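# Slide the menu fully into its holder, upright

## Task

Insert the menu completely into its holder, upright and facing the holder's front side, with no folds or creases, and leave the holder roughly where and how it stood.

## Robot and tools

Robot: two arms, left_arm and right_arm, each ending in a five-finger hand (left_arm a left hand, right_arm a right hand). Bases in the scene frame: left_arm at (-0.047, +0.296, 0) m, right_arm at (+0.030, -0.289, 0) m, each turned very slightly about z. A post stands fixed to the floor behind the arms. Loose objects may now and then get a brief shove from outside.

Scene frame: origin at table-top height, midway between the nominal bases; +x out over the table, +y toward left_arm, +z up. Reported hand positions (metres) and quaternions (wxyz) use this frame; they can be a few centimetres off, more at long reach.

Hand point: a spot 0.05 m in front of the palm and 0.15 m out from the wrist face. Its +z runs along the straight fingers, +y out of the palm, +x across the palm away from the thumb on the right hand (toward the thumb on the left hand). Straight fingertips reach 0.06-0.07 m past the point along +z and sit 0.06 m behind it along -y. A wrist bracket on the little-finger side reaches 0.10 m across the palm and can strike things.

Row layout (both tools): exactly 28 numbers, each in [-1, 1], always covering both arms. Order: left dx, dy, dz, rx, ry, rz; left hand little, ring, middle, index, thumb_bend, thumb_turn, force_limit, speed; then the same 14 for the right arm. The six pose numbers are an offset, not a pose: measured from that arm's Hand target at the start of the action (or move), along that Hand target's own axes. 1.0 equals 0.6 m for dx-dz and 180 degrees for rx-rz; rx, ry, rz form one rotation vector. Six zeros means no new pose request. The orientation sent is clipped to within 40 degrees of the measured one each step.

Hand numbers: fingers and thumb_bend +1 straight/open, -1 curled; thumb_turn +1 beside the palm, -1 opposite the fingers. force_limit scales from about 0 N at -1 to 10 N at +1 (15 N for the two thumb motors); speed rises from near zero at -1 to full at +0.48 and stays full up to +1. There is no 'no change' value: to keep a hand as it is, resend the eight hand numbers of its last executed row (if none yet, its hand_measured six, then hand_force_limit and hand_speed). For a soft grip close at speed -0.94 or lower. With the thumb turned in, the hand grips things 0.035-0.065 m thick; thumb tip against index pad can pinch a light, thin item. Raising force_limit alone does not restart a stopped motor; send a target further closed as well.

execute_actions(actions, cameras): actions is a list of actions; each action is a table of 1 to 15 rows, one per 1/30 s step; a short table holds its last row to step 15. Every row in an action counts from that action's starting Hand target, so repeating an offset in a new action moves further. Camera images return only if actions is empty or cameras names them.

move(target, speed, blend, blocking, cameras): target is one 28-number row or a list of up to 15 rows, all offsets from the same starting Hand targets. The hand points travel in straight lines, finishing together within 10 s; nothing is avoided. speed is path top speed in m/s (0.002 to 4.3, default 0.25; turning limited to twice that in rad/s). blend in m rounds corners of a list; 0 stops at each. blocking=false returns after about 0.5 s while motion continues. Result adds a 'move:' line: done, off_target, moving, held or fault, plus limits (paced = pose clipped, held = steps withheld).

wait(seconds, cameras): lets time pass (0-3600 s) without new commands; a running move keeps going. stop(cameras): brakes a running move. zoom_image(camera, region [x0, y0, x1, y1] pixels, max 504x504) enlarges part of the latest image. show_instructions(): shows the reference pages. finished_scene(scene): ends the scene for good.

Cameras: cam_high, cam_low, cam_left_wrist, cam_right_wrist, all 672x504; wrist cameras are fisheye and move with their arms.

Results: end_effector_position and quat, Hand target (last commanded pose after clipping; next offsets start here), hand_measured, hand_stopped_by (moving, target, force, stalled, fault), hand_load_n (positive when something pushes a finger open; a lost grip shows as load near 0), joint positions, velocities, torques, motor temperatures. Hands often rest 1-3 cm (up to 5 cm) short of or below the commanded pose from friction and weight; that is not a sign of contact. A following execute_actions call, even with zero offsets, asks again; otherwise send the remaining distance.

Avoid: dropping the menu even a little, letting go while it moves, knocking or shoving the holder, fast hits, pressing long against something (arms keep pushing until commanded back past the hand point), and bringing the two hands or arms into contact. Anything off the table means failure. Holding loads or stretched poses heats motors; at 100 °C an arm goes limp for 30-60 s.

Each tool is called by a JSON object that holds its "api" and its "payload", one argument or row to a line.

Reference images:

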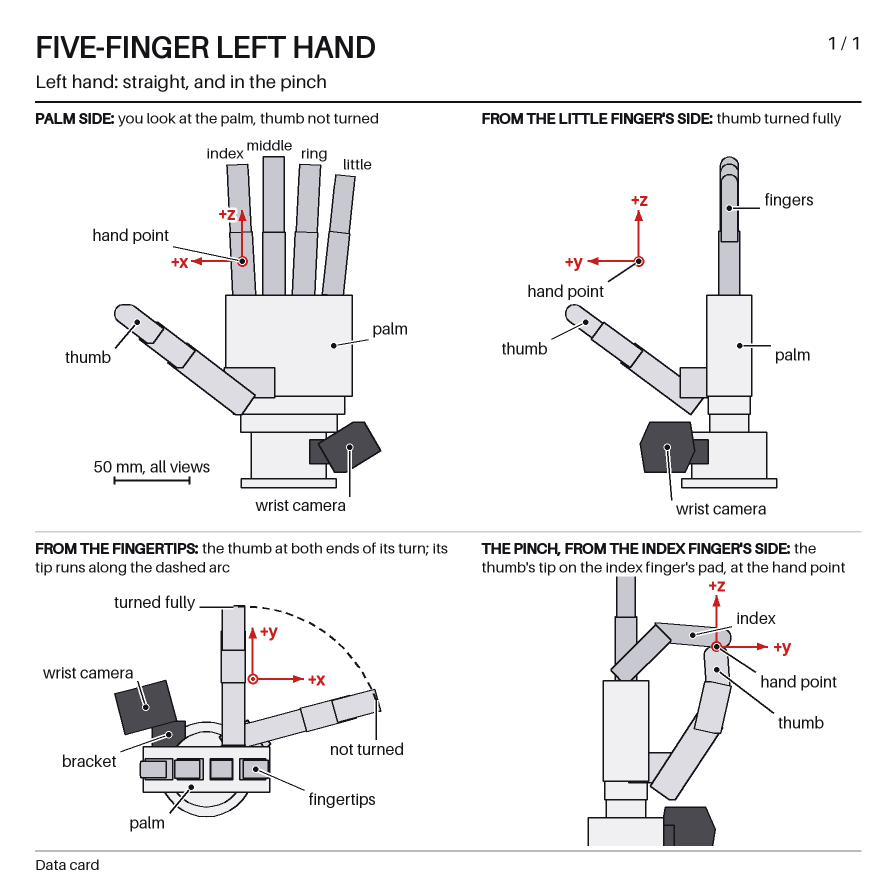

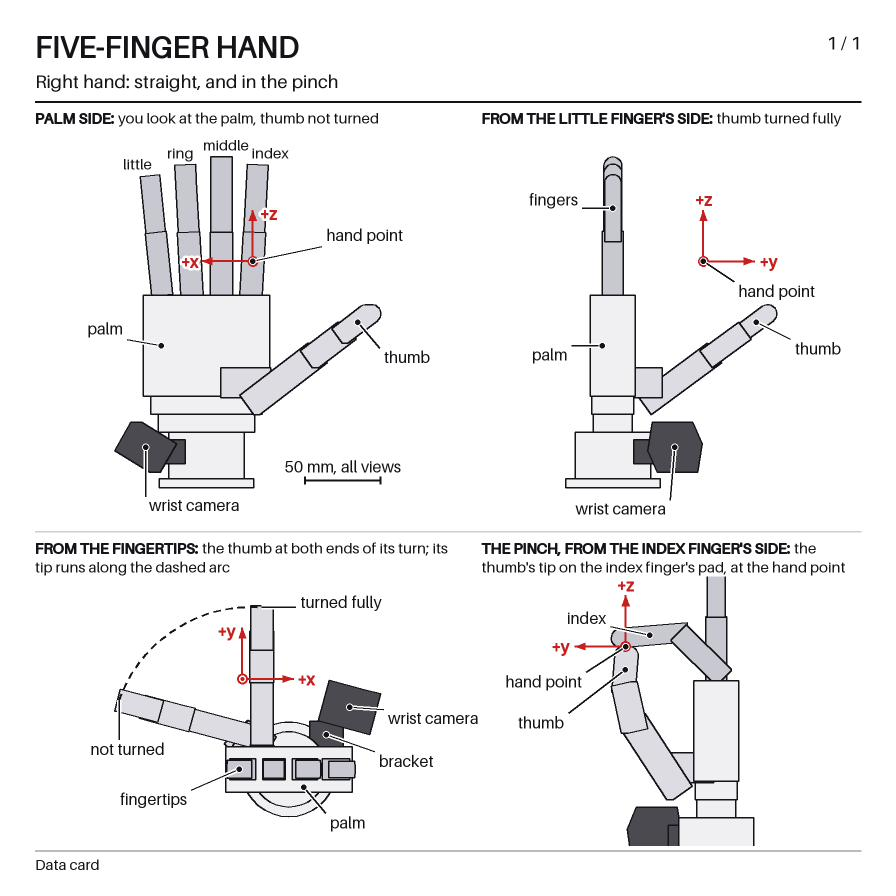

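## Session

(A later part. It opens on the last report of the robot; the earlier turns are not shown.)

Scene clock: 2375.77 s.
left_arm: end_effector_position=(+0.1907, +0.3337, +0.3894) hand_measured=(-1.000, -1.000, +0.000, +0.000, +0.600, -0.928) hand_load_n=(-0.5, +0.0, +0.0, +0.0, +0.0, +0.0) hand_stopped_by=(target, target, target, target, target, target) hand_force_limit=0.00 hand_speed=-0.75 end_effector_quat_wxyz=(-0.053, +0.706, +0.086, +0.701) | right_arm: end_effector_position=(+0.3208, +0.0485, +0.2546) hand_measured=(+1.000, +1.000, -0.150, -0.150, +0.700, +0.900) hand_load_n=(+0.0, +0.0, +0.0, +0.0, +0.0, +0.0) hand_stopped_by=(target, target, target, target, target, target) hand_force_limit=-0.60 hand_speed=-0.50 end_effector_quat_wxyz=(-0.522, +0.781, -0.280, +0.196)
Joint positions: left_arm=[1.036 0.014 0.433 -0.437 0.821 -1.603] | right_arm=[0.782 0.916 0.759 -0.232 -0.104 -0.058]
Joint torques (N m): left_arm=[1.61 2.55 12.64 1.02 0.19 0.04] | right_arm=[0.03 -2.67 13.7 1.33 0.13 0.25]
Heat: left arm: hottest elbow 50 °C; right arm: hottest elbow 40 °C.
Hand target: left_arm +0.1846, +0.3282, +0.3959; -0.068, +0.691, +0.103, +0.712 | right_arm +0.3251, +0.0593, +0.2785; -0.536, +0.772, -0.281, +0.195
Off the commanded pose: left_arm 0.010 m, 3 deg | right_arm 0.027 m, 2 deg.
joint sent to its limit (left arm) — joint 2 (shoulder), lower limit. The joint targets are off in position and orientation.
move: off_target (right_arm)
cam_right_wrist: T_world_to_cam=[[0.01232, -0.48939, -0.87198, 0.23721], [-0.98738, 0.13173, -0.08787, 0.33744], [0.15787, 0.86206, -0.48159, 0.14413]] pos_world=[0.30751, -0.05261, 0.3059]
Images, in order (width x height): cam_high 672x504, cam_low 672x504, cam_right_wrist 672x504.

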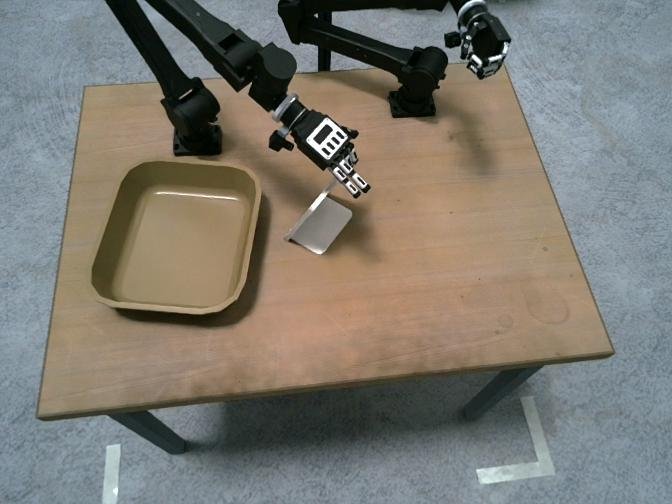

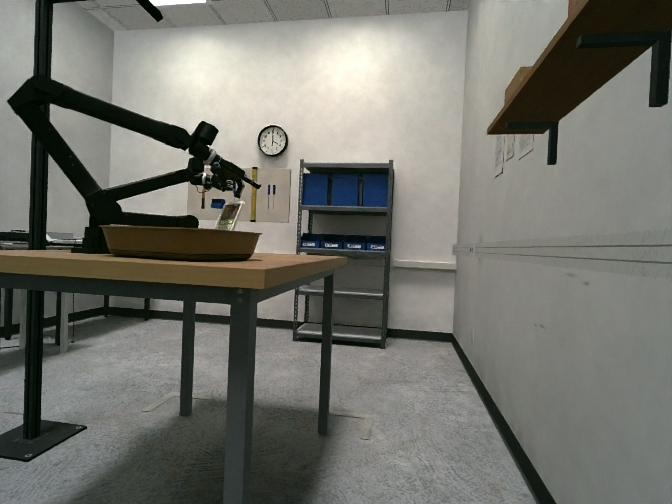

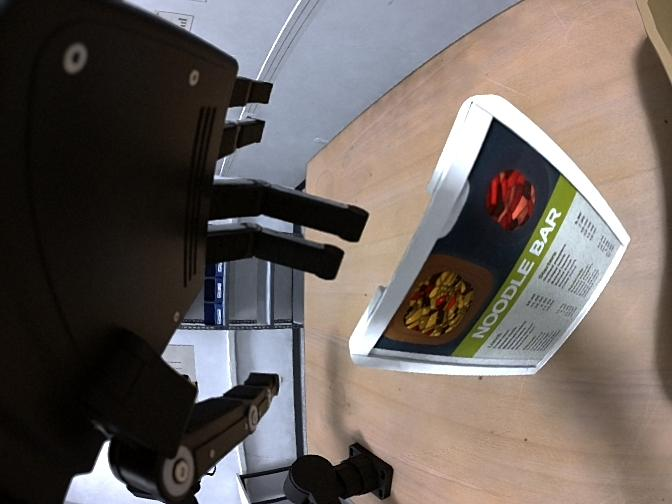

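{"api": "move", "payload": {
  "target": [
    [0,0,0,0,0,0,-1,-1,0.0,0.0,0.6,-0.928,0,-0.75,0.0,0.07,0.0,0,0,0,1,1,-0.15,-0.15,0.7,0.9,-0.6,-0.5],
    [0,0,0,0,0,0,-1,-1,0.0,0.0,0.6,-0.928,0,-0.75,0.0,0.0805,0.0,0,0,0,1,1,-0.15,-0.15,0.7,0.9,-0.6,-0.5]
  ],
  "speed": [0.06,0.02],
  "cameras": ["cam_right_wrist"]
}}

{"api": "zoom_image", "payload": {
  "camera": "cam_right_wrist",
  "region": [310, 60, 490, 380]
}}

{"api": "zoom_image", "payload": {
  "camera": "cam_right_wrist",
  "region": [500, 200, 640, 385]
}}

Scene clock: 2417.03 s.
left_arm: end_effector_position=(+0.1907, +0.3337, +0.3894) hand_measured=(-1.000, -1.000, +0.000, +0.000, +0.600, -0.928) hand_load_n=(+0.0, +0.0, +0.0, +0.0, +0.0, +0.0) hand_stopped_by=(target, target, target, target, target, target) hand_force_limit=0.00 hand_speed=-0.75 end_effector_quat_wxyz=(-0.053, +0.706, +0.086, +0.701) | right_arm: end_effector_position=(+0.3157, +0.0437, +0.2307) hand_measured=(+1.000, +1.000, -0.150, -0.150, +0.700, +0.900) hand_load_n=(+0.0, +0.0, +0.0, +0.0, +0.0, +0.0) hand_stopped_by=(target, target, target, target, target, target) hand_force_limit=-0.60 hand_speed=-0.50 end_effector_quat_wxyz=(-0.524, +0.780, -0.279, +0.197)
Joint positions: left_arm=[1.036 0.014 0.433 -0.437 0.821 -1.603] | right_arm=[0.782 0.906 0.687 -0.165 -0.104 -0.058]
Joint torques (N m): left_arm=[1.61 2.43 12.64 1.02 0.19 0.04] | right_arm=[-0.73 -3.72 8.58 2.74 -0.06 0.23]
Heat: left arm: hottest elbow 50 °C; right arm: hottest elbow 43 °C.
Hand target: left_arm +0.1846, +0.3282, +0.3959; -0.068, +0.691, +0.103, +0.712 | right_arm +0.3143, +0.0464, +0.2334; -0.536, +0.772, -0.281, +0.195
Off the commanded pose: left_arm 0.010 m, 3 deg | right_arm 0.004 m, 2 deg.
joint sent to its limit (left arm) — joint 2 (shoulder), lower limit. The joint targets are off in position and orientation.
move: done
cam_right_wrist: T_world_to_cam=[[0.01566, -0.48618, -0.87372, 0.21321], [-0.98703, 0.13212, -0.09121, 0.33159], [0.15979, 0.86381, -0.47781, 0.13598]] pos_world=[0.30222, -0.05761, 0.28151]

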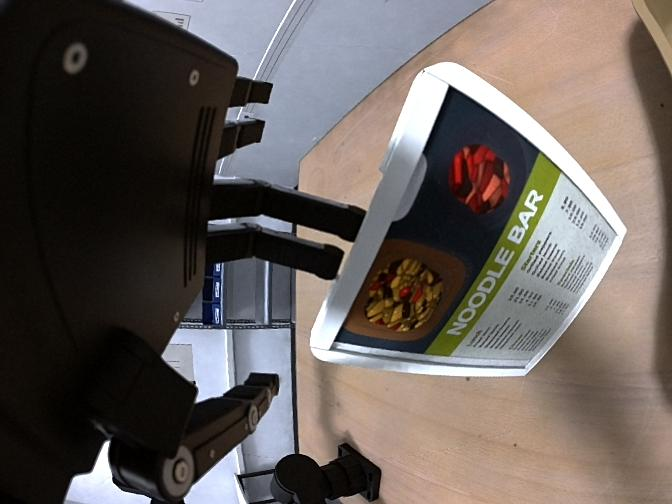

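Scaled by 1.575 from the camera's image (finer frame: 960x720).

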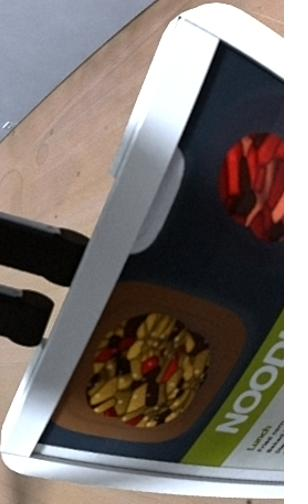

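Scaled by 2.724 from the camera's image (finer frame: 960x720).

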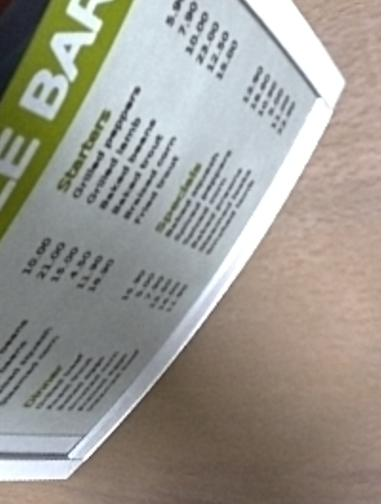

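{"api": "move", "payload": {
  "target": [0,0,0,0,0,0,-1,-1,0.0,0.0,0.6,-0.928,0,-0.75,0,0.005,0,0,0,0,1,1,-0.15,-0.15,0.7,0.9,-0.6,-0.5],
  "speed": 0.02,
  "cameras": ["cam_right_wrist","cam_low","cam_high"]
}}

Scene clock: 2429.63 s.
left_arm: end_effector_position=(+0.1907, +0.3337, +0.3894) hand_measured=(-1.000, -1.000, +0.000, +0.000, +0.600, -0.928) hand_load_n=(+0.0, +0.0, +0.0, +0.0, +0.0, +0.0) hand_stopped_by=(target, target, target, target, target, target) hand_force_limit=0.00 hand_speed=-0.75 end_effector_quat_wxyz=(-0.053, +0.706, +0.086, +0.701) | right_arm: end_effector_position=(+0.3151, +0.0431, +0.2282) hand_measured=(+1.000, +1.000, -0.150, -0.150, +0.700, +0.900) hand_load_n=(+0.0, +0.0, +0.0, +0.0, +0.0, -0.5) hand_stopped_by=(target, target, target, target, target, target) hand_force_limit=-0.60 hand_speed=-0.50 end_effector_quat_wxyz=(-0.525, +0.780, -0.279, +0.198)
Joint positions: left_arm=[1.036 0.014 0.433 -0.437 0.821 -1.603] | right_arm=[0.782 0.904 0.679 -0.157 -0.104 -0.058]
Joint torques (N m): left_arm=[1.61 2.49 12.64 1.03 0.18 0.05] | right_arm=[-0.56 -3.72 8.57 2.67 -0.07 0.21]
Heat: left arm: hottest elbow 50 °C; right arm: hottest elbow 42 °C.
Hand target: left_arm +0.1846, +0.3282, +0.3959; -0.068, +0.691, +0.103, +0.712 | right_arm +0.3135, +0.0456, +0.2305; -0.536, +0.772, -0.281, +0.195
Off the commanded pose: left_arm 0.010 m, 3 deg | right_arm 0.004 m, 2 deg.
joint sent to its limit (left arm) — joint 2 (shoulder), lower limit. The joint targets are off in position and orientation.
move: done
cam_right_wrist: T_world_to_cam=[[0.01649, -0.48551, -0.87408, 0.21064], [-0.98695, 0.13215, -0.09202, 0.33095], [0.16018, 0.86419, -0.47699, 0.13509]] pos_world=[0.30152, -0.05821, 0.27901]
Images, in order (width x height): cam_high 672x504, cam_low 672x504, cam_right_wrist 672x504.

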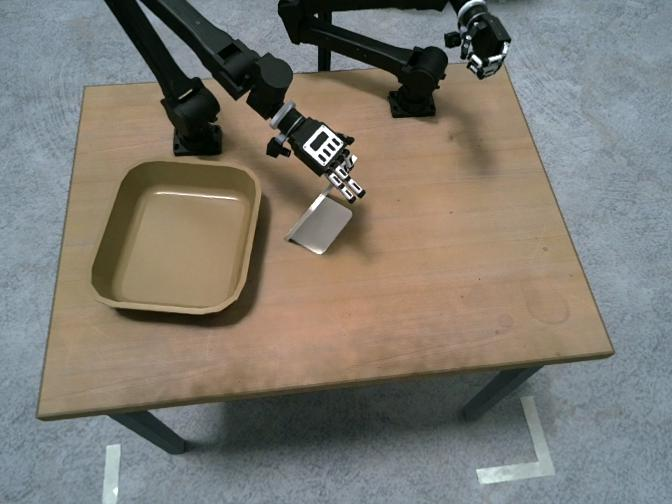

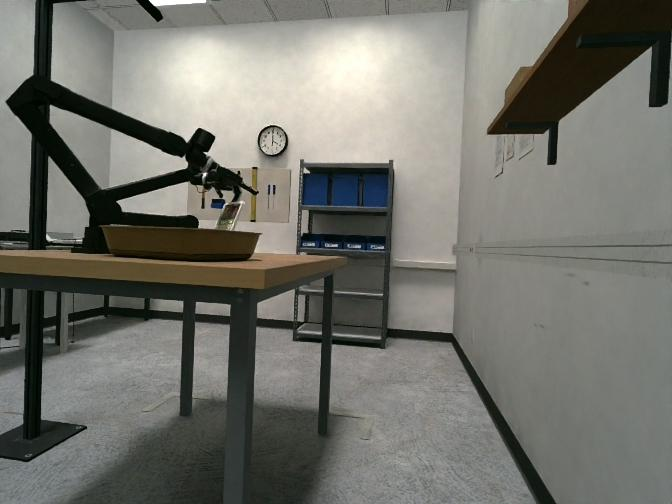

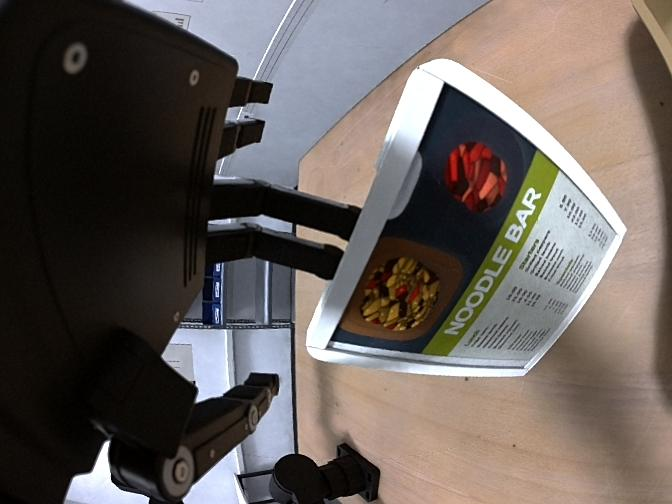

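{"api": "zoom_image", "payload": {
  "camera": "cam_right_wrist",
  "region": [280, 40, 640, 400]
}}

Scaled by 1.400 from the camera's image (finer frame: 960x720).

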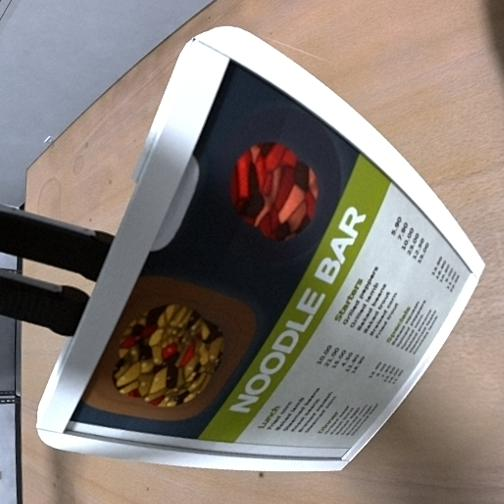

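{"api": "move", "payload": {
  "target": [0,0,0,0,0,0,-1,-1,0.0,0.0,0.6,-0.928,0,-0.75,0,0.005,0,0,0,0,1,1,-0.15,-0.15,0.7,0.9,-0.6,-0.5],
  "speed": 0.02,
  "cameras": ["cam_right_wrist","cam_high"]
}}

{"api": "zoom_image", "payload": {
  "camera": "cam_right_wrist",
  "region": [280, 40, 640, 400]
}}

{"api": "zoom_image", "payload": {
  "camera": "cam_high",
  "region": [270, 130, 410, 260]
}}

Scene clock: 2441.60 s.
left_arm: end_effector_position=(+0.1907, +0.3337, +0.3894) hand_measured=(-1.000, -1.000, +0.000, +0.000, +0.600, -0.928) hand_load_n=(+0.0, +0.0, +0.0, +0.0, +0.0, +0.0) hand_stopped_by=(target, target, target, target, target, target) hand_force_limit=0.00 hand_speed=-0.75 end_effector_quat_wxyz=(-0.053, +0.706, +0.086, +0.701) | right_arm: end_effector_position=(+0.3143, +0.0424, +0.2253) hand_measured=(+1.000, +1.000, -0.150, -0.150, +0.700, +0.900) hand_load_n=(+0.0, +0.0, +0.0, +0.0, +0.0, +0.0) hand_stopped_by=(target, target, target, target, target, target) hand_force_limit=-0.60 hand_speed=-0.50 end_effector_quat_wxyz=(-0.524, +0.780, -0.279, +0.197)
Joint positions: left_arm=[1.036 0.014 0.433 -0.437 0.821 -1.603] | right_arm=[0.782 0.903 0.671 -0.151 -0.104 -0.058]
Joint torques (N m): left_arm=[1.61 2.43 12.62 1.03 0.18 0.04] | right_arm=[-0.67 -3.96 8.49 2.7 -0.08 0.22]
Heat: left arm: hottest elbow 50 °C; right arm: hottest elbow 40 °C.
Hand target: left_arm +0.1846, +0.3282, +0.3959; -0.068, +0.691, +0.103, +0.712 | right_arm +0.3129, +0.0448, +0.2277; -0.536, +0.772, -0.281, +0.195
Off the commanded pose: left_arm 0.010 m, 3 deg | right_arm 0.004 m, 2 deg.
joint sent to its limit (left arm) — joint 2 (shoulder), lower limit. The joint targets are off in position and orientation.
move: done
cam_right_wrist: T_world_to_cam=[[0.01598, -0.48591, -0.87386, 0.20785], [-0.98701, 0.13208, -0.09149, 0.32985], [0.15988, 0.86397, -0.47748, 0.13465]] pos_world=[0.30072, -0.05891, 0.27611]
Images, in order (width x height): cam_high 672x504, cam_right_wrist 672x504.

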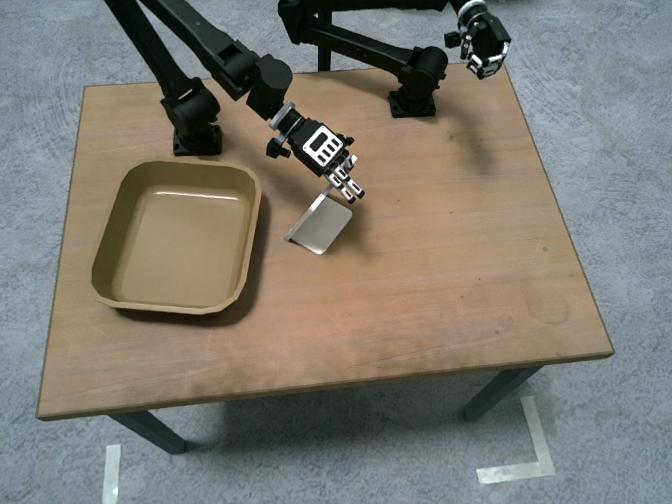

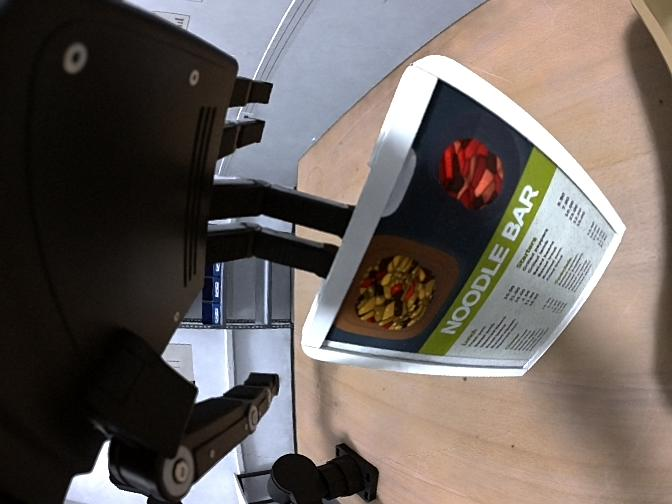

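Scaled by 1.400 from the camera's image (finer frame: 960x720).

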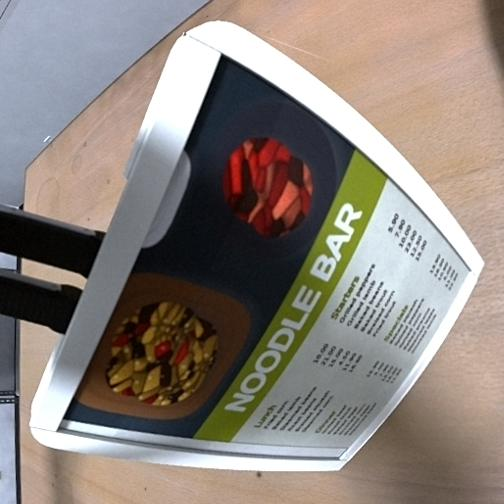

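Scaled by 3.600 from the camera's image (finer frame: 960x720).

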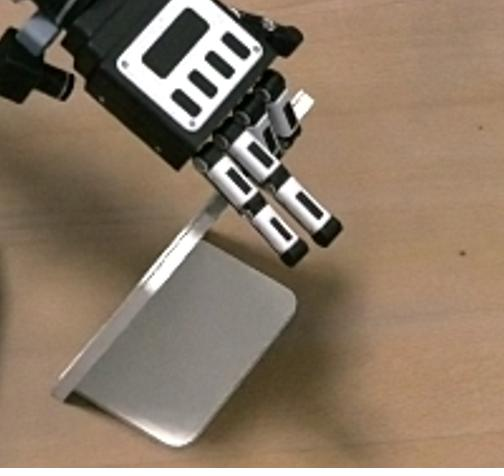

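{"api": "move", "payload": {
  "target": [0,0,0,0,0,0,-1,-1,0.0,0.0,0.6,-0.928,0,-0.75,0,-0.1,0,0,0,0,1,1,-0.15,-0.15,0.7,0.9,-0.6,-0.5],
  "speed": 0.06,
  "cameras": ["cam_right_wrist","cam_high","cam_low"]
}}

{"api": "zoom_image", "payload": {
  "camera": "cam_right_wrist",
  "region": [280, 40, 640, 400]
}}

{"api": "zoom_image", "payload": {
  "camera": "cam_low",
  "region": [190, 160, 270, 240]
}}

{"api": "zoom_image", "payload": {
  "camera": "cam_high",
  "region": [270, 130, 410, 260]
}}

Scene clock: 2457.87 s.
left_arm: end_effector_position=(+0.1907, +0.3337, +0.3894) hand_measured=(-1.000, -1.000, +0.000, +0.000, +0.600, -0.928) hand_load_n=(+0.0, +0.0, +0.0, +0.0, +0.0, +0.0) hand_stopped_by=(target, target, target, target, target, target) hand_force_limit=0.00 hand_speed=-0.75 end_effector_quat_wxyz=(-0.053, +0.706, +0.086, +0.701) | right_arm: end_effector_position=(+0.3220, +0.0501, +0.2597) hand_measured=(+1.000, +1.000, -0.150, -0.150, +0.700, +0.900) hand_load_n=(+0.0, +0.0, +0.0, +0.0, +0.0, +0.0) hand_stopped_by=(target, target, target, target, target, target) hand_force_limit=-0.60 hand_speed=-0.50 end_effector_quat_wxyz=(-0.523, +0.781, -0.280, +0.196)
Joint positions: left_arm=[1.036 0.014 0.433 -0.437 0.821 -1.603] | right_arm=[0.782 0.919 0.774 -0.243 -0.104 -0.058]
Joint torques (N m): left_arm=[1.61 2.55 12.64 1.02 0.18 0.05] | right_arm=[-0.03 -2.61 13.87 1.33 0.13 0.26]
Heat: left arm: hottest elbow 50 °C; right arm: hottest elbow 40 °C.
Hand target: left_arm +0.1846, +0.3282, +0.3959; -0.068, +0.691, +0.103, +0.712 | right_arm +0.3263, +0.0608, +0.2840; -0.536, +0.772, -0.281, +0.195
Off the commanded pose: left_arm 0.010 m, 3 deg | right_arm 0.027 m, 2 deg.
joint sent to its limit (left arm) — joint 2 (shoulder), lower limit. The joint targets are off in position and orientation.
move: off_target (right_arm)
cam_right_wrist: T_world_to_cam=[[0.01318, -0.48894, -0.87222, 0.24212], [-0.98744, 0.131, -0.08836, 0.339], [0.15746, 0.86243, -0.48107, 0.14504]] pos_world=[0.30871, -0.05111, 0.3109]
Images, in order (width x height): cam_high 672x504, cam_low 672x504, cam_right_wrist 672x504.

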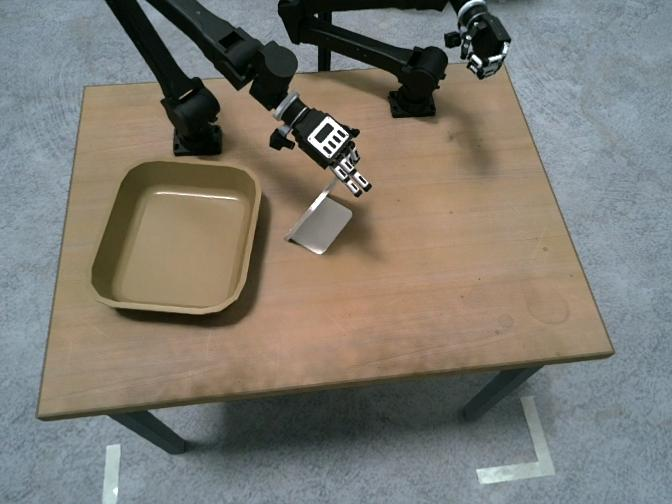

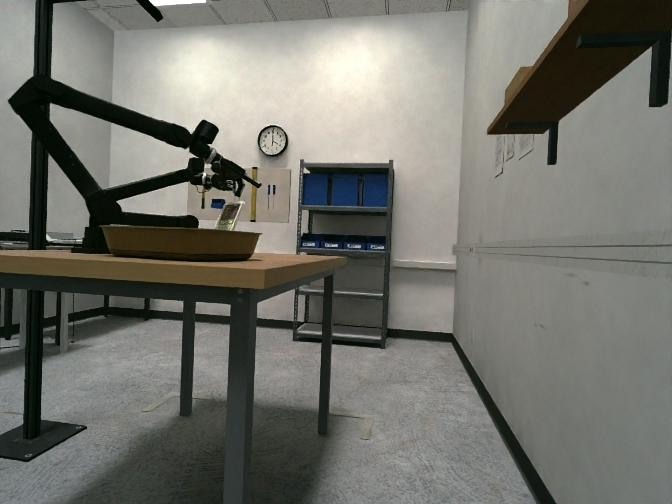

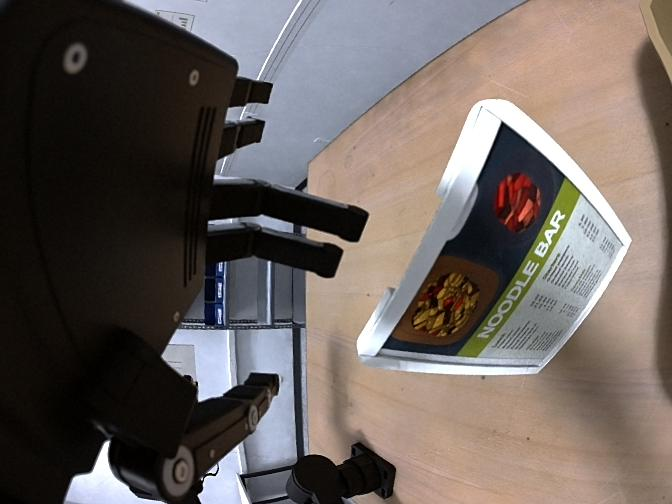

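Scaled by 1.400 from the camera's image (finer frame: 960x720).

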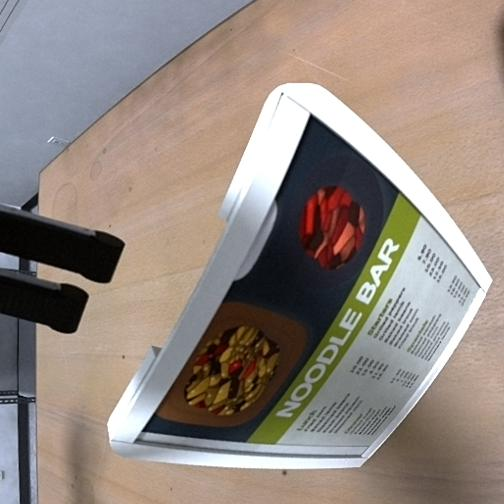

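Scaled by 6.300 from the camera's image (finer frame: 960x720).

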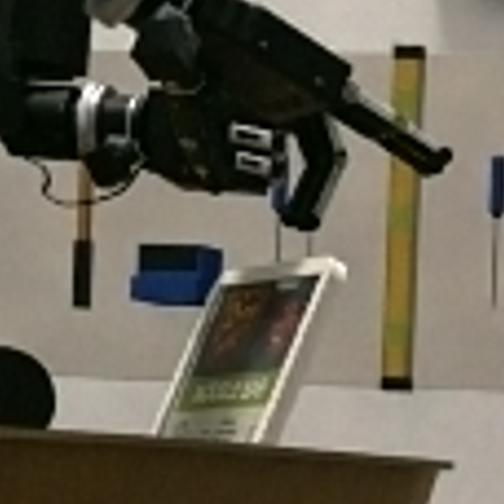

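Scaled by 3.600 from the camera's image (finer frame: 960x720).

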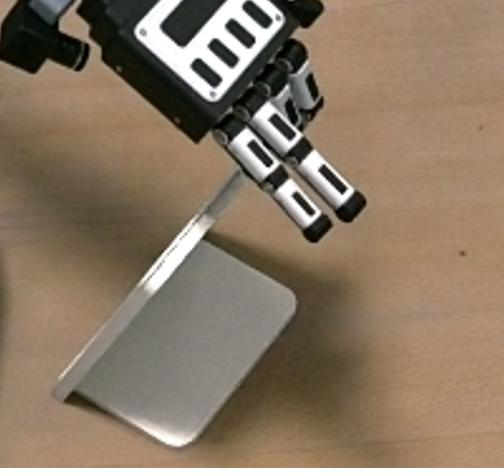

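{"api": "zoom_image", "payload": {
  "camera": "cam_right_wrist",
  "region": [340, 80, 520, 400]
}}

{"api": "zoom_image", "payload": {
  "camera": "cam_right_wrist",
  "region": [500, 180, 640, 390]
}}

Scaled by 1.575 from the camera's image (finer frame: 960x720).

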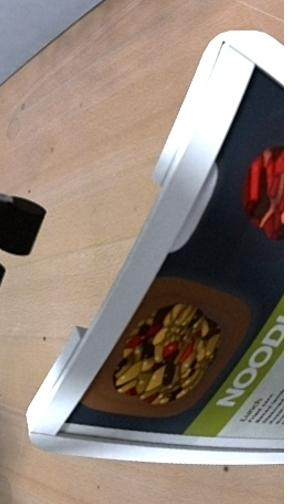

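Scaled by 2.400 from the camera's image (finer frame: 960x720).

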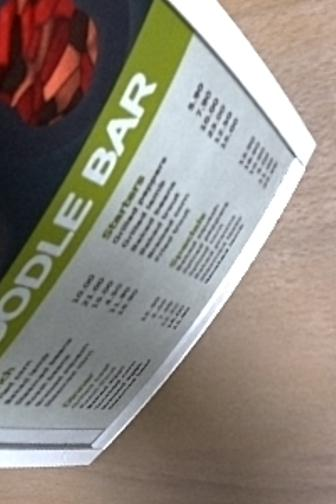

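{"api": "zoom_image", "payload": {
  "camera": "cam_high",
  "region": [280, 170, 350, 250]
}}

Scaled by 6.300 from the camera's image (finer frame: 960x720).

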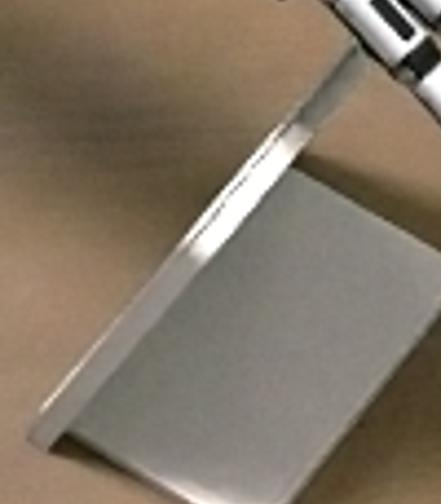

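{"api": "move", "payload": {
  "target": [
    [0,0,0,0,0,0,-1,-1,0.0,0.0,0.6,-0.928,0,-0.75,0,-0.1,0,0,0,0,1,1,-0.15,-0.15,0.7,0.9,-0.6,-0.5],
    [0,0,0,0,0,0,-1,-1,0.0,0.0,0.6,-0.928,0,-0.75,0,-0.1,0.1,0,0,0,1,1,-0.15,-0.15,0.7,0.9,-0.6,-0.5]
  ],
  "speed": 0.1,
  "blend": 0.02,
  "cameras": ["cam_right_wrist","cam_high","cam_low"]
}}

Scene clock: 2517.27 s.
left_arm: end_effector_position=(+0.1907, +0.3337, +0.3894) hand_measured=(-1.000, -1.000, +0.000, +0.000, +0.600, -0.928) hand_load_n=(+0.0, +0.0, +0.0, +0.0, +0.0, +0.0) hand_stopped_by=(target, target, target, target, target, target) hand_force_limit=0.00 hand_speed=-0.75 end_effector_quat_wxyz=(-0.053, +0.706, +0.086, +0.701) | right_arm: end_effector_position=(+0.3663, +0.1026, +0.2817) hand_measured=(+1.000, +1.000, -0.150, -0.150, +0.700, +0.900) hand_load_n=(-0.5, +0.0, +0.0, +0.0, +0.0, +0.0) hand_stopped_by=(target, target, target, target, target, target) hand_force_limit=-0.60 hand_speed=-0.50 end_effector_quat_wxyz=(-0.504, +0.794, -0.285, +0.188)
Joint positions: left_arm=[1.036 0.014 0.433 -0.437 0.821 -1.603] | right_arm=[0.805 1.131 0.995 -0.301 -0.082 -0.05]
Joint torques (N m): left_arm=[1.61 2.49 12.63 1.03 0.19 0.05] | right_arm=[0.09 -6.24 14.3 2.63 0.13 0.26]
Heat: left arm: hottest elbow 50 °C; right arm: hottest elbow 42 °C.
Hand target: left_arm +0.1846, +0.3282, +0.3959; -0.068, +0.691, +0.103, +0.712 | right_arm +0.3759, +0.1200, +0.3192; -0.536, +0.772, -0.281, +0.195
Off the commanded pose: left_arm 0.010 m, 3 deg | right_arm 0.042 m, 5 deg.
joint sent to its limit (left arm) — joint 2 (shoulder), lower limit. The joint targets are off in position and orientation.
move: off_target (right_arm)
cam_right_wrist: T_world_to_cam=[[-0.01693, -0.51956, -0.85427, 0.29556], [-0.9899, 0.12899, -0.05883, 0.3707], [0.14076, 0.84464, -0.51649, 0.12135]] pos_world=[0.35487, 0.00325, 0.33697]
Images, in order (width x height): cam_high 672x504, cam_low 672x504, cam_right_wrist 672x504.

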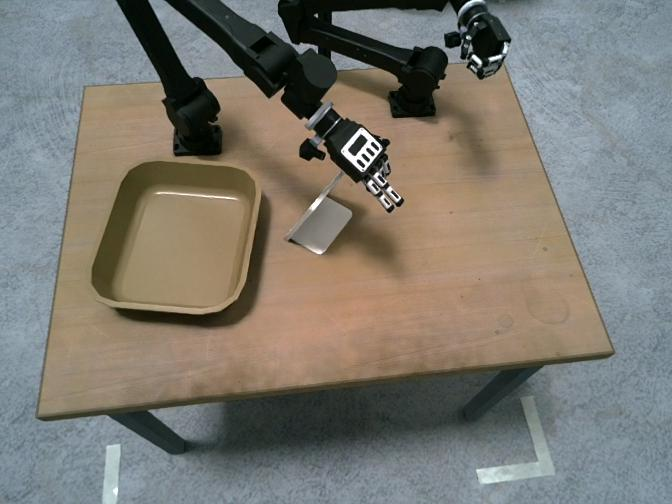

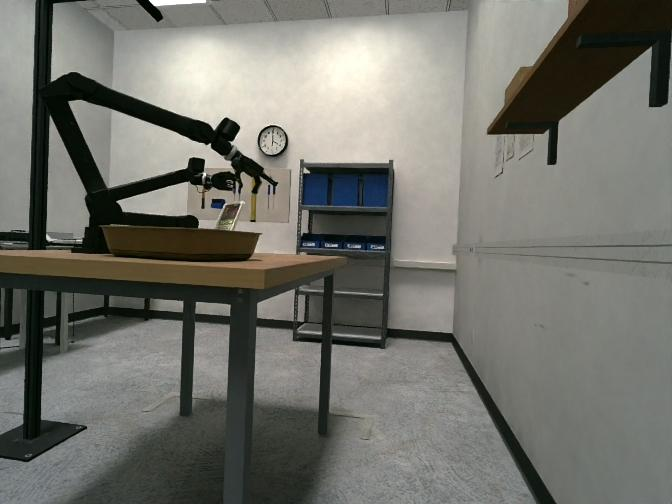

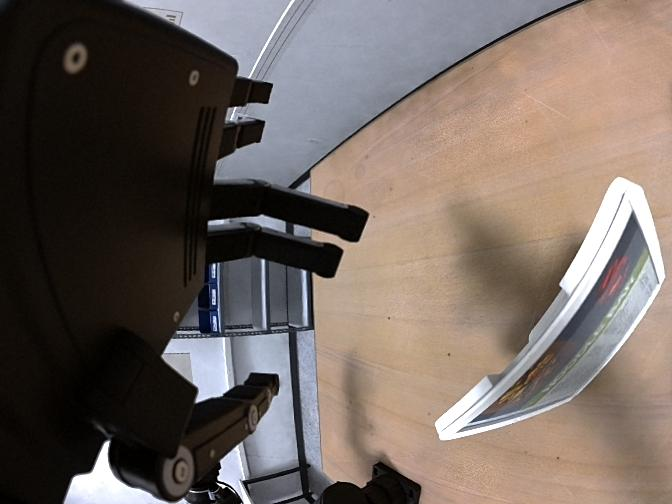

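{"api": "zoom_image", "payload": {
  "camera": "cam_right_wrist",
  "region": [480, 250, 600, 400]
}}

{"api": "zoom_image", "payload": {
  "camera": "cam_high",
  "region": [280, 170, 360, 250]
}}

Scaled by 3.360 from the camera's image (finer frame: 960x720).

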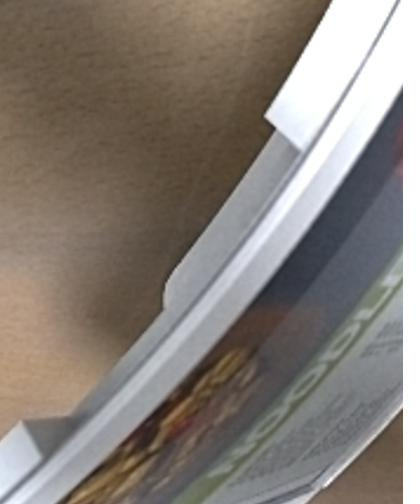

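Scaled by 6.300 from the camera's image (finer frame: 960x720).

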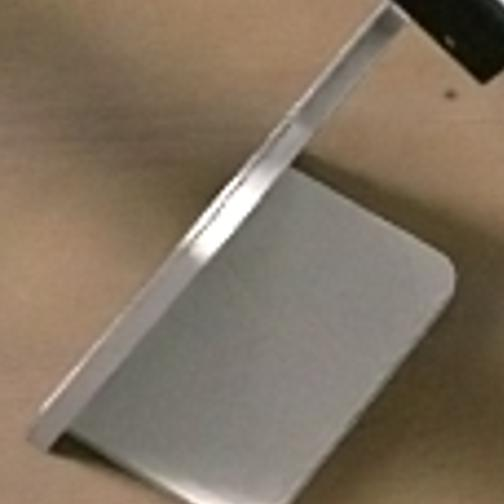

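{"api": "move", "payload": {
  "target": [0,0,0,0,0,0,-1,-1,0.0,0.0,0.6,-0.928,0,-0.75,0,0.0,0.02,-0.167,0,0,1,1,-0.15,-0.15,0.7,0.9,-0.6,-0.5],
  "speed": 0.15,
  "cameras": ["cam_right_wrist","cam_high"]
}}

Scene clock: 2533.20 s.
left_arm: end_effector_position=(+0.1907, +0.3337, +0.3894) hand_measured=(-1.000, -1.000, +0.000, +0.000, +0.600, -0.928) hand_load_n=(+0.0, +0.5, +0.0, +0.0, +0.0, -0.5) hand_stopped_by=(target, target, target, target, target, target) hand_force_limit=0.00 hand_speed=-0.75 end_effector_quat_wxyz=(-0.053, +0.706, +0.086, +0.701) | right_arm: end_effector_position=(+0.3781, +0.1175, +0.2959) hand_measured=(+1.000, +1.000, -0.150, -0.150, +0.700, +0.900) hand_load_n=(+0.0, +0.0, +0.0, +0.0, +0.0, +0.0) hand_stopped_by=(target, target, target, target, target, target) hand_force_limit=-0.60 hand_speed=-0.50 end_effector_quat_wxyz=(-0.303, +0.888, -0.329, +0.110)
Joint positions: left_arm=[1.036 0.014 0.433 -0.437 0.821 -1.603] | right_arm=[0.823 1.44 1.52 -0.995 -0.044 -0.05]
Joint torques (N m): left_arm=[1.61 2.49 12.63 1.02 0.18 0.04] | right_arm=[0.26 -10.11 13.61 0.88 0.14 -0.02]
Heat: left arm: hottest elbow 50 °C; right arm: hottest elbow 45 °C.
Hand target: left_arm +0.1846, +0.3282, +0.3959; -0.068, +0.691, +0.103, +0.712 | right_arm +0.3831, +0.1286, +0.3151; -0.318, +0.884, -0.322, +0.115
Off the commanded pose: left_arm 0.010 m, 3 deg | right_arm 0.023 m, 2 deg.
joint sent to its limit (left arm) — joint 2 (shoulder), lower limit. The joint targets are off in position and orientation.
move: off_target (right_arm)
cam_right_wrist: T_world_to_cam=[[-0.25804, -0.77661, -0.57472, 0.35432], [-0.96404, 0.16783, 0.20604, 0.28851], [-0.06356, 0.60722, -0.79199, 0.30108]] pos_world=[0.3887, 0.04393, 0.38264]
Images, in order (width x height): cam_high 672x504, cam_right_wrist 672x504.

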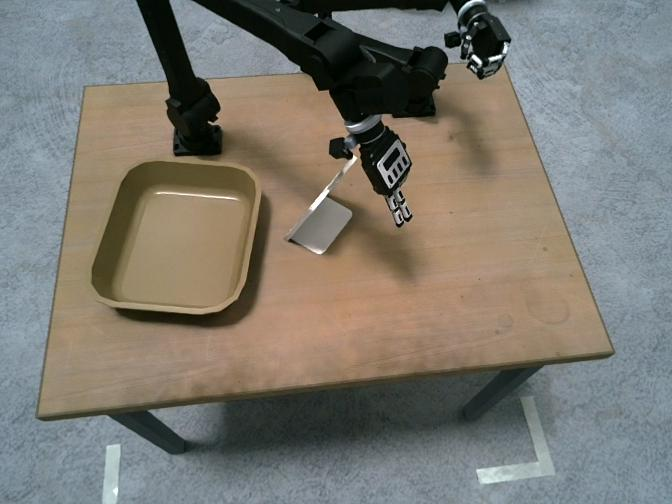

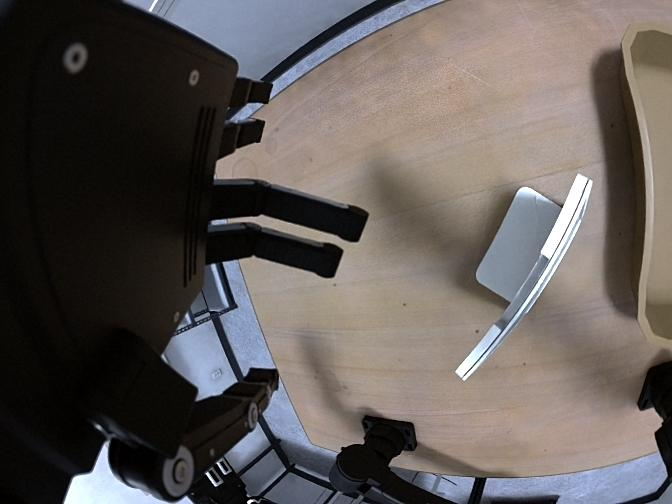

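{"api": "zoom_image", "payload": {
  "camera": "cam_right_wrist",
  "region": [450, 170, 600, 390]
}}

{"api": "zoom_image", "payload": {
  "camera": "cam_right_wrist",
  "region": [490, 230, 570, 330]
}}

Scaled by 2.291 from the camera's image (finer frame: 960x720).

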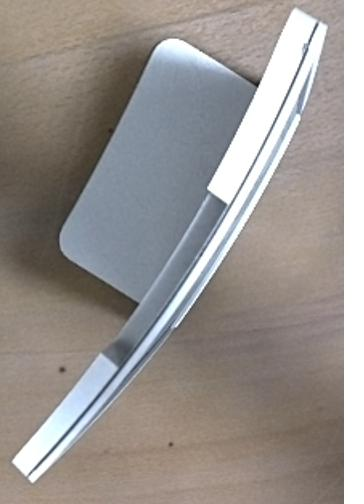

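Scaled by 5.040 from the camera's image (finer frame: 960x720).

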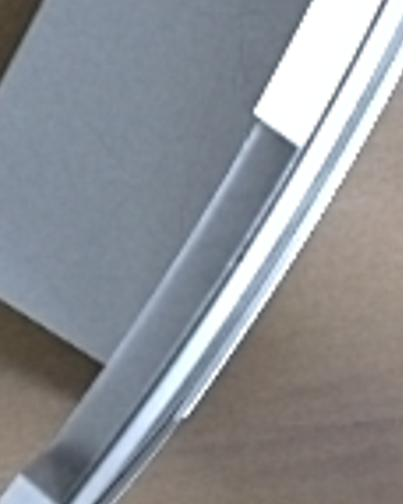

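{"api": "move", "payload": {
  "target": [0,0,0,0,0,0,-1,-1,0.0,0.0,0.6,-0.928,0,-0.75,0,0.09,0.07,0,0,0,1,1,-0.15,-0.15,0.7,0.9,-0.6,-0.5],
  "speed": 0.1,
  "cameras": ["cam_right_wrist","cam_high"]
}}

Scene clock: 2560.33 s.
left_arm: end_effector_position=(+0.1907, +0.3337, +0.3894) hand_measured=(-1.000, -1.000, +0.000, +0.000, +0.600, -0.928) hand_load_n=(+0.0, +0.0, +0.0, +0.0, +0.0, +0.0) hand_stopped_by=(target, target, target, target, target, target) hand_force_limit=0.00 hand_speed=-0.75 end_effector_quat_wxyz=(-0.053, +0.706, +0.086, +0.701) | right_arm: end_effector_position=(+0.3737, +0.1130, +0.2466) hand_measured=(+1.000, +1.000, -0.150, -0.150, +0.700, +0.900) hand_load_n=(+0.0, +0.0, +0.0, +0.0, +0.0, +0.0) hand_stopped_by=(target, target, target, target, target, target) hand_force_limit=-0.60 hand_speed=-0.50 end_effector_quat_wxyz=(-0.307, +0.886, -0.328, +0.112)
Joint positions: left_arm=[1.036 0.014 0.433 -0.437 0.821 -1.603] | right_arm=[0.823 1.416 1.364 -0.854 -0.044 -0.05]
Joint torques (N m): left_arm=[1.61 2.49 12.63 1.02 0.18 0.05] | right_arm=[-0.26 -11.28 8.57 2.06 0.1 -0.03]
Heat: left arm: hottest elbow 50 °C; right arm: hottest elbow 43 °C.
Hand target: left_arm +0.1846, +0.3282, +0.3959; -0.068, +0.691, +0.103, +0.712 | right_arm +0.3735, +0.1172, +0.2483; -0.318, +0.884, -0.322, +0.115
Off the commanded pose: left_arm 0.010 m, 3 deg | right_arm 0.004 m, 2 deg.
joint sent to its limit (left arm) — joint 2 (shoulder), lower limit. The joint targets are off in position and orientation.
move: done
cam_right_wrist: T_world_to_cam=[[-0.25471, -0.77313, -0.58085, 0.32119], [-0.96523, 0.16671, 0.20136, 0.29695], [-0.05884, 0.61194, -0.78871, 0.26127]] pos_world=[0.38381, 0.03893, 0.33284]
Images, in order (width x height): cam_high 672x504, cam_right_wrist 672x504.

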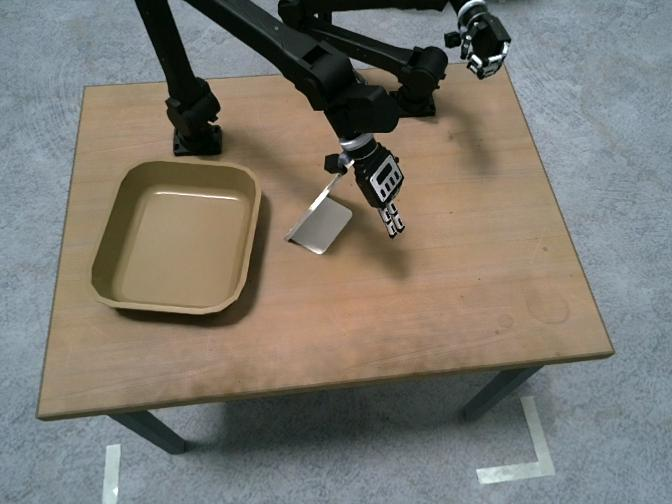

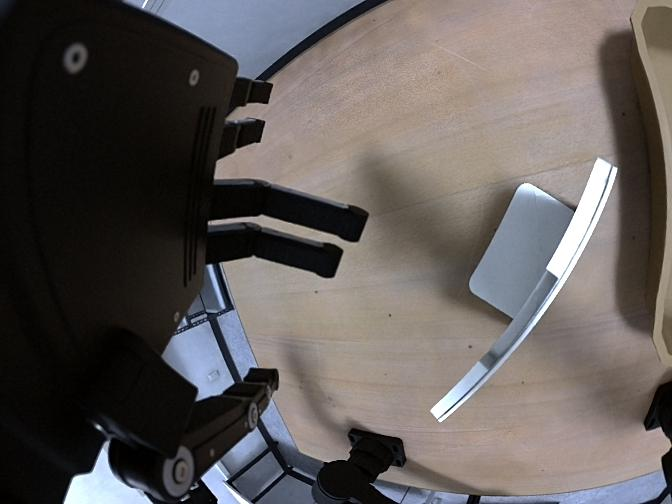

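{"api": "zoom_image", "payload": {
  "camera": "cam_right_wrist",
  "region": [480, 260, 580, 380]
}}

{"api": "zoom_image", "payload": {
  "camera": "cam_right_wrist",
  "region": [530, 150, 630, 280]
}}

{"api": "zoom_image", "payload": {
  "camera": "cam_right_wrist",
  "region": [420, 340, 510, 430]
}}

Scaled by 4.200 from the camera's image (finer frame: 960x720).

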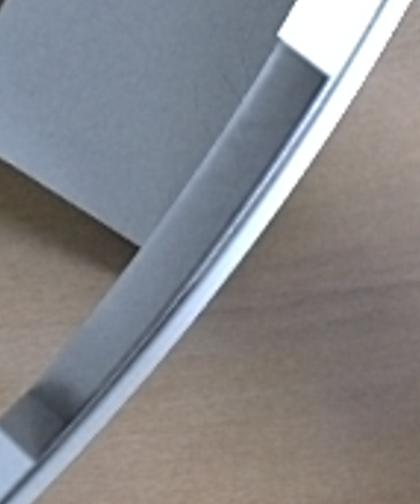

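Scaled by 3.877 from the camera's image (finer frame: 960x720).

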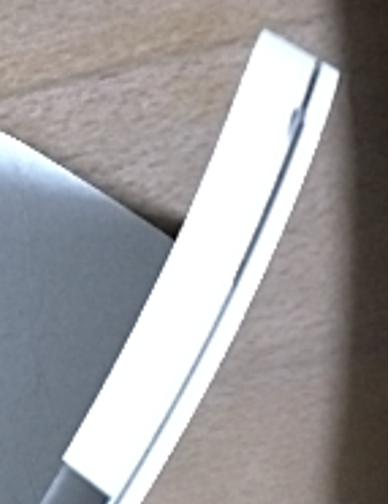

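Scaled by 5.600 from the camera's image (finer frame: 960x720).

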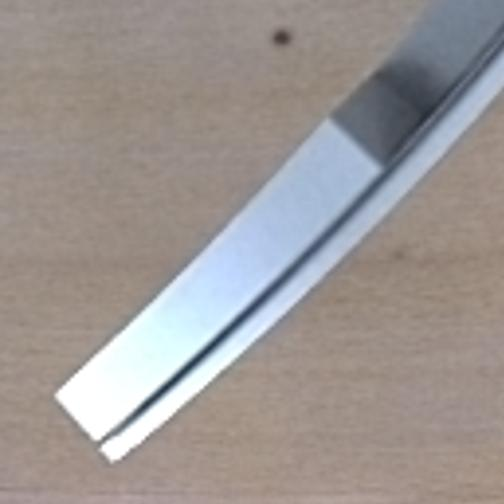

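{"api": "zoom_image", "payload": {
  "camera": "cam_right_wrist",
  "region": [590, 150, 625, 195]
}}

{"api": "zoom_image", "payload": {
  "camera": "cam_right_wrist",
  "region": [550, 200, 610, 280]
}}

Scaled by 11.200 from the camera's image (finer frame: 960x720).

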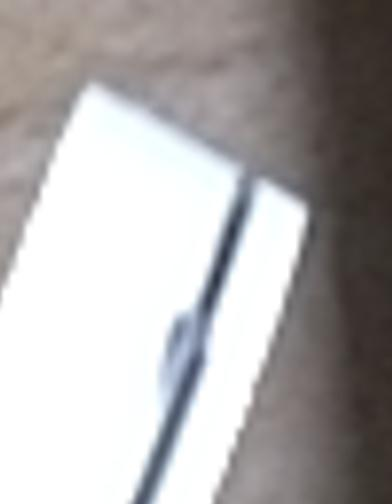

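Scaled by 6.300 from the camera's image (finer frame: 960x720).

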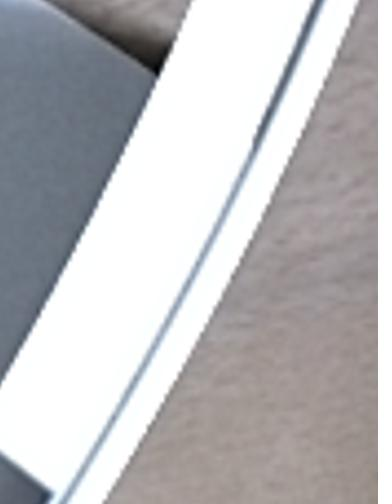

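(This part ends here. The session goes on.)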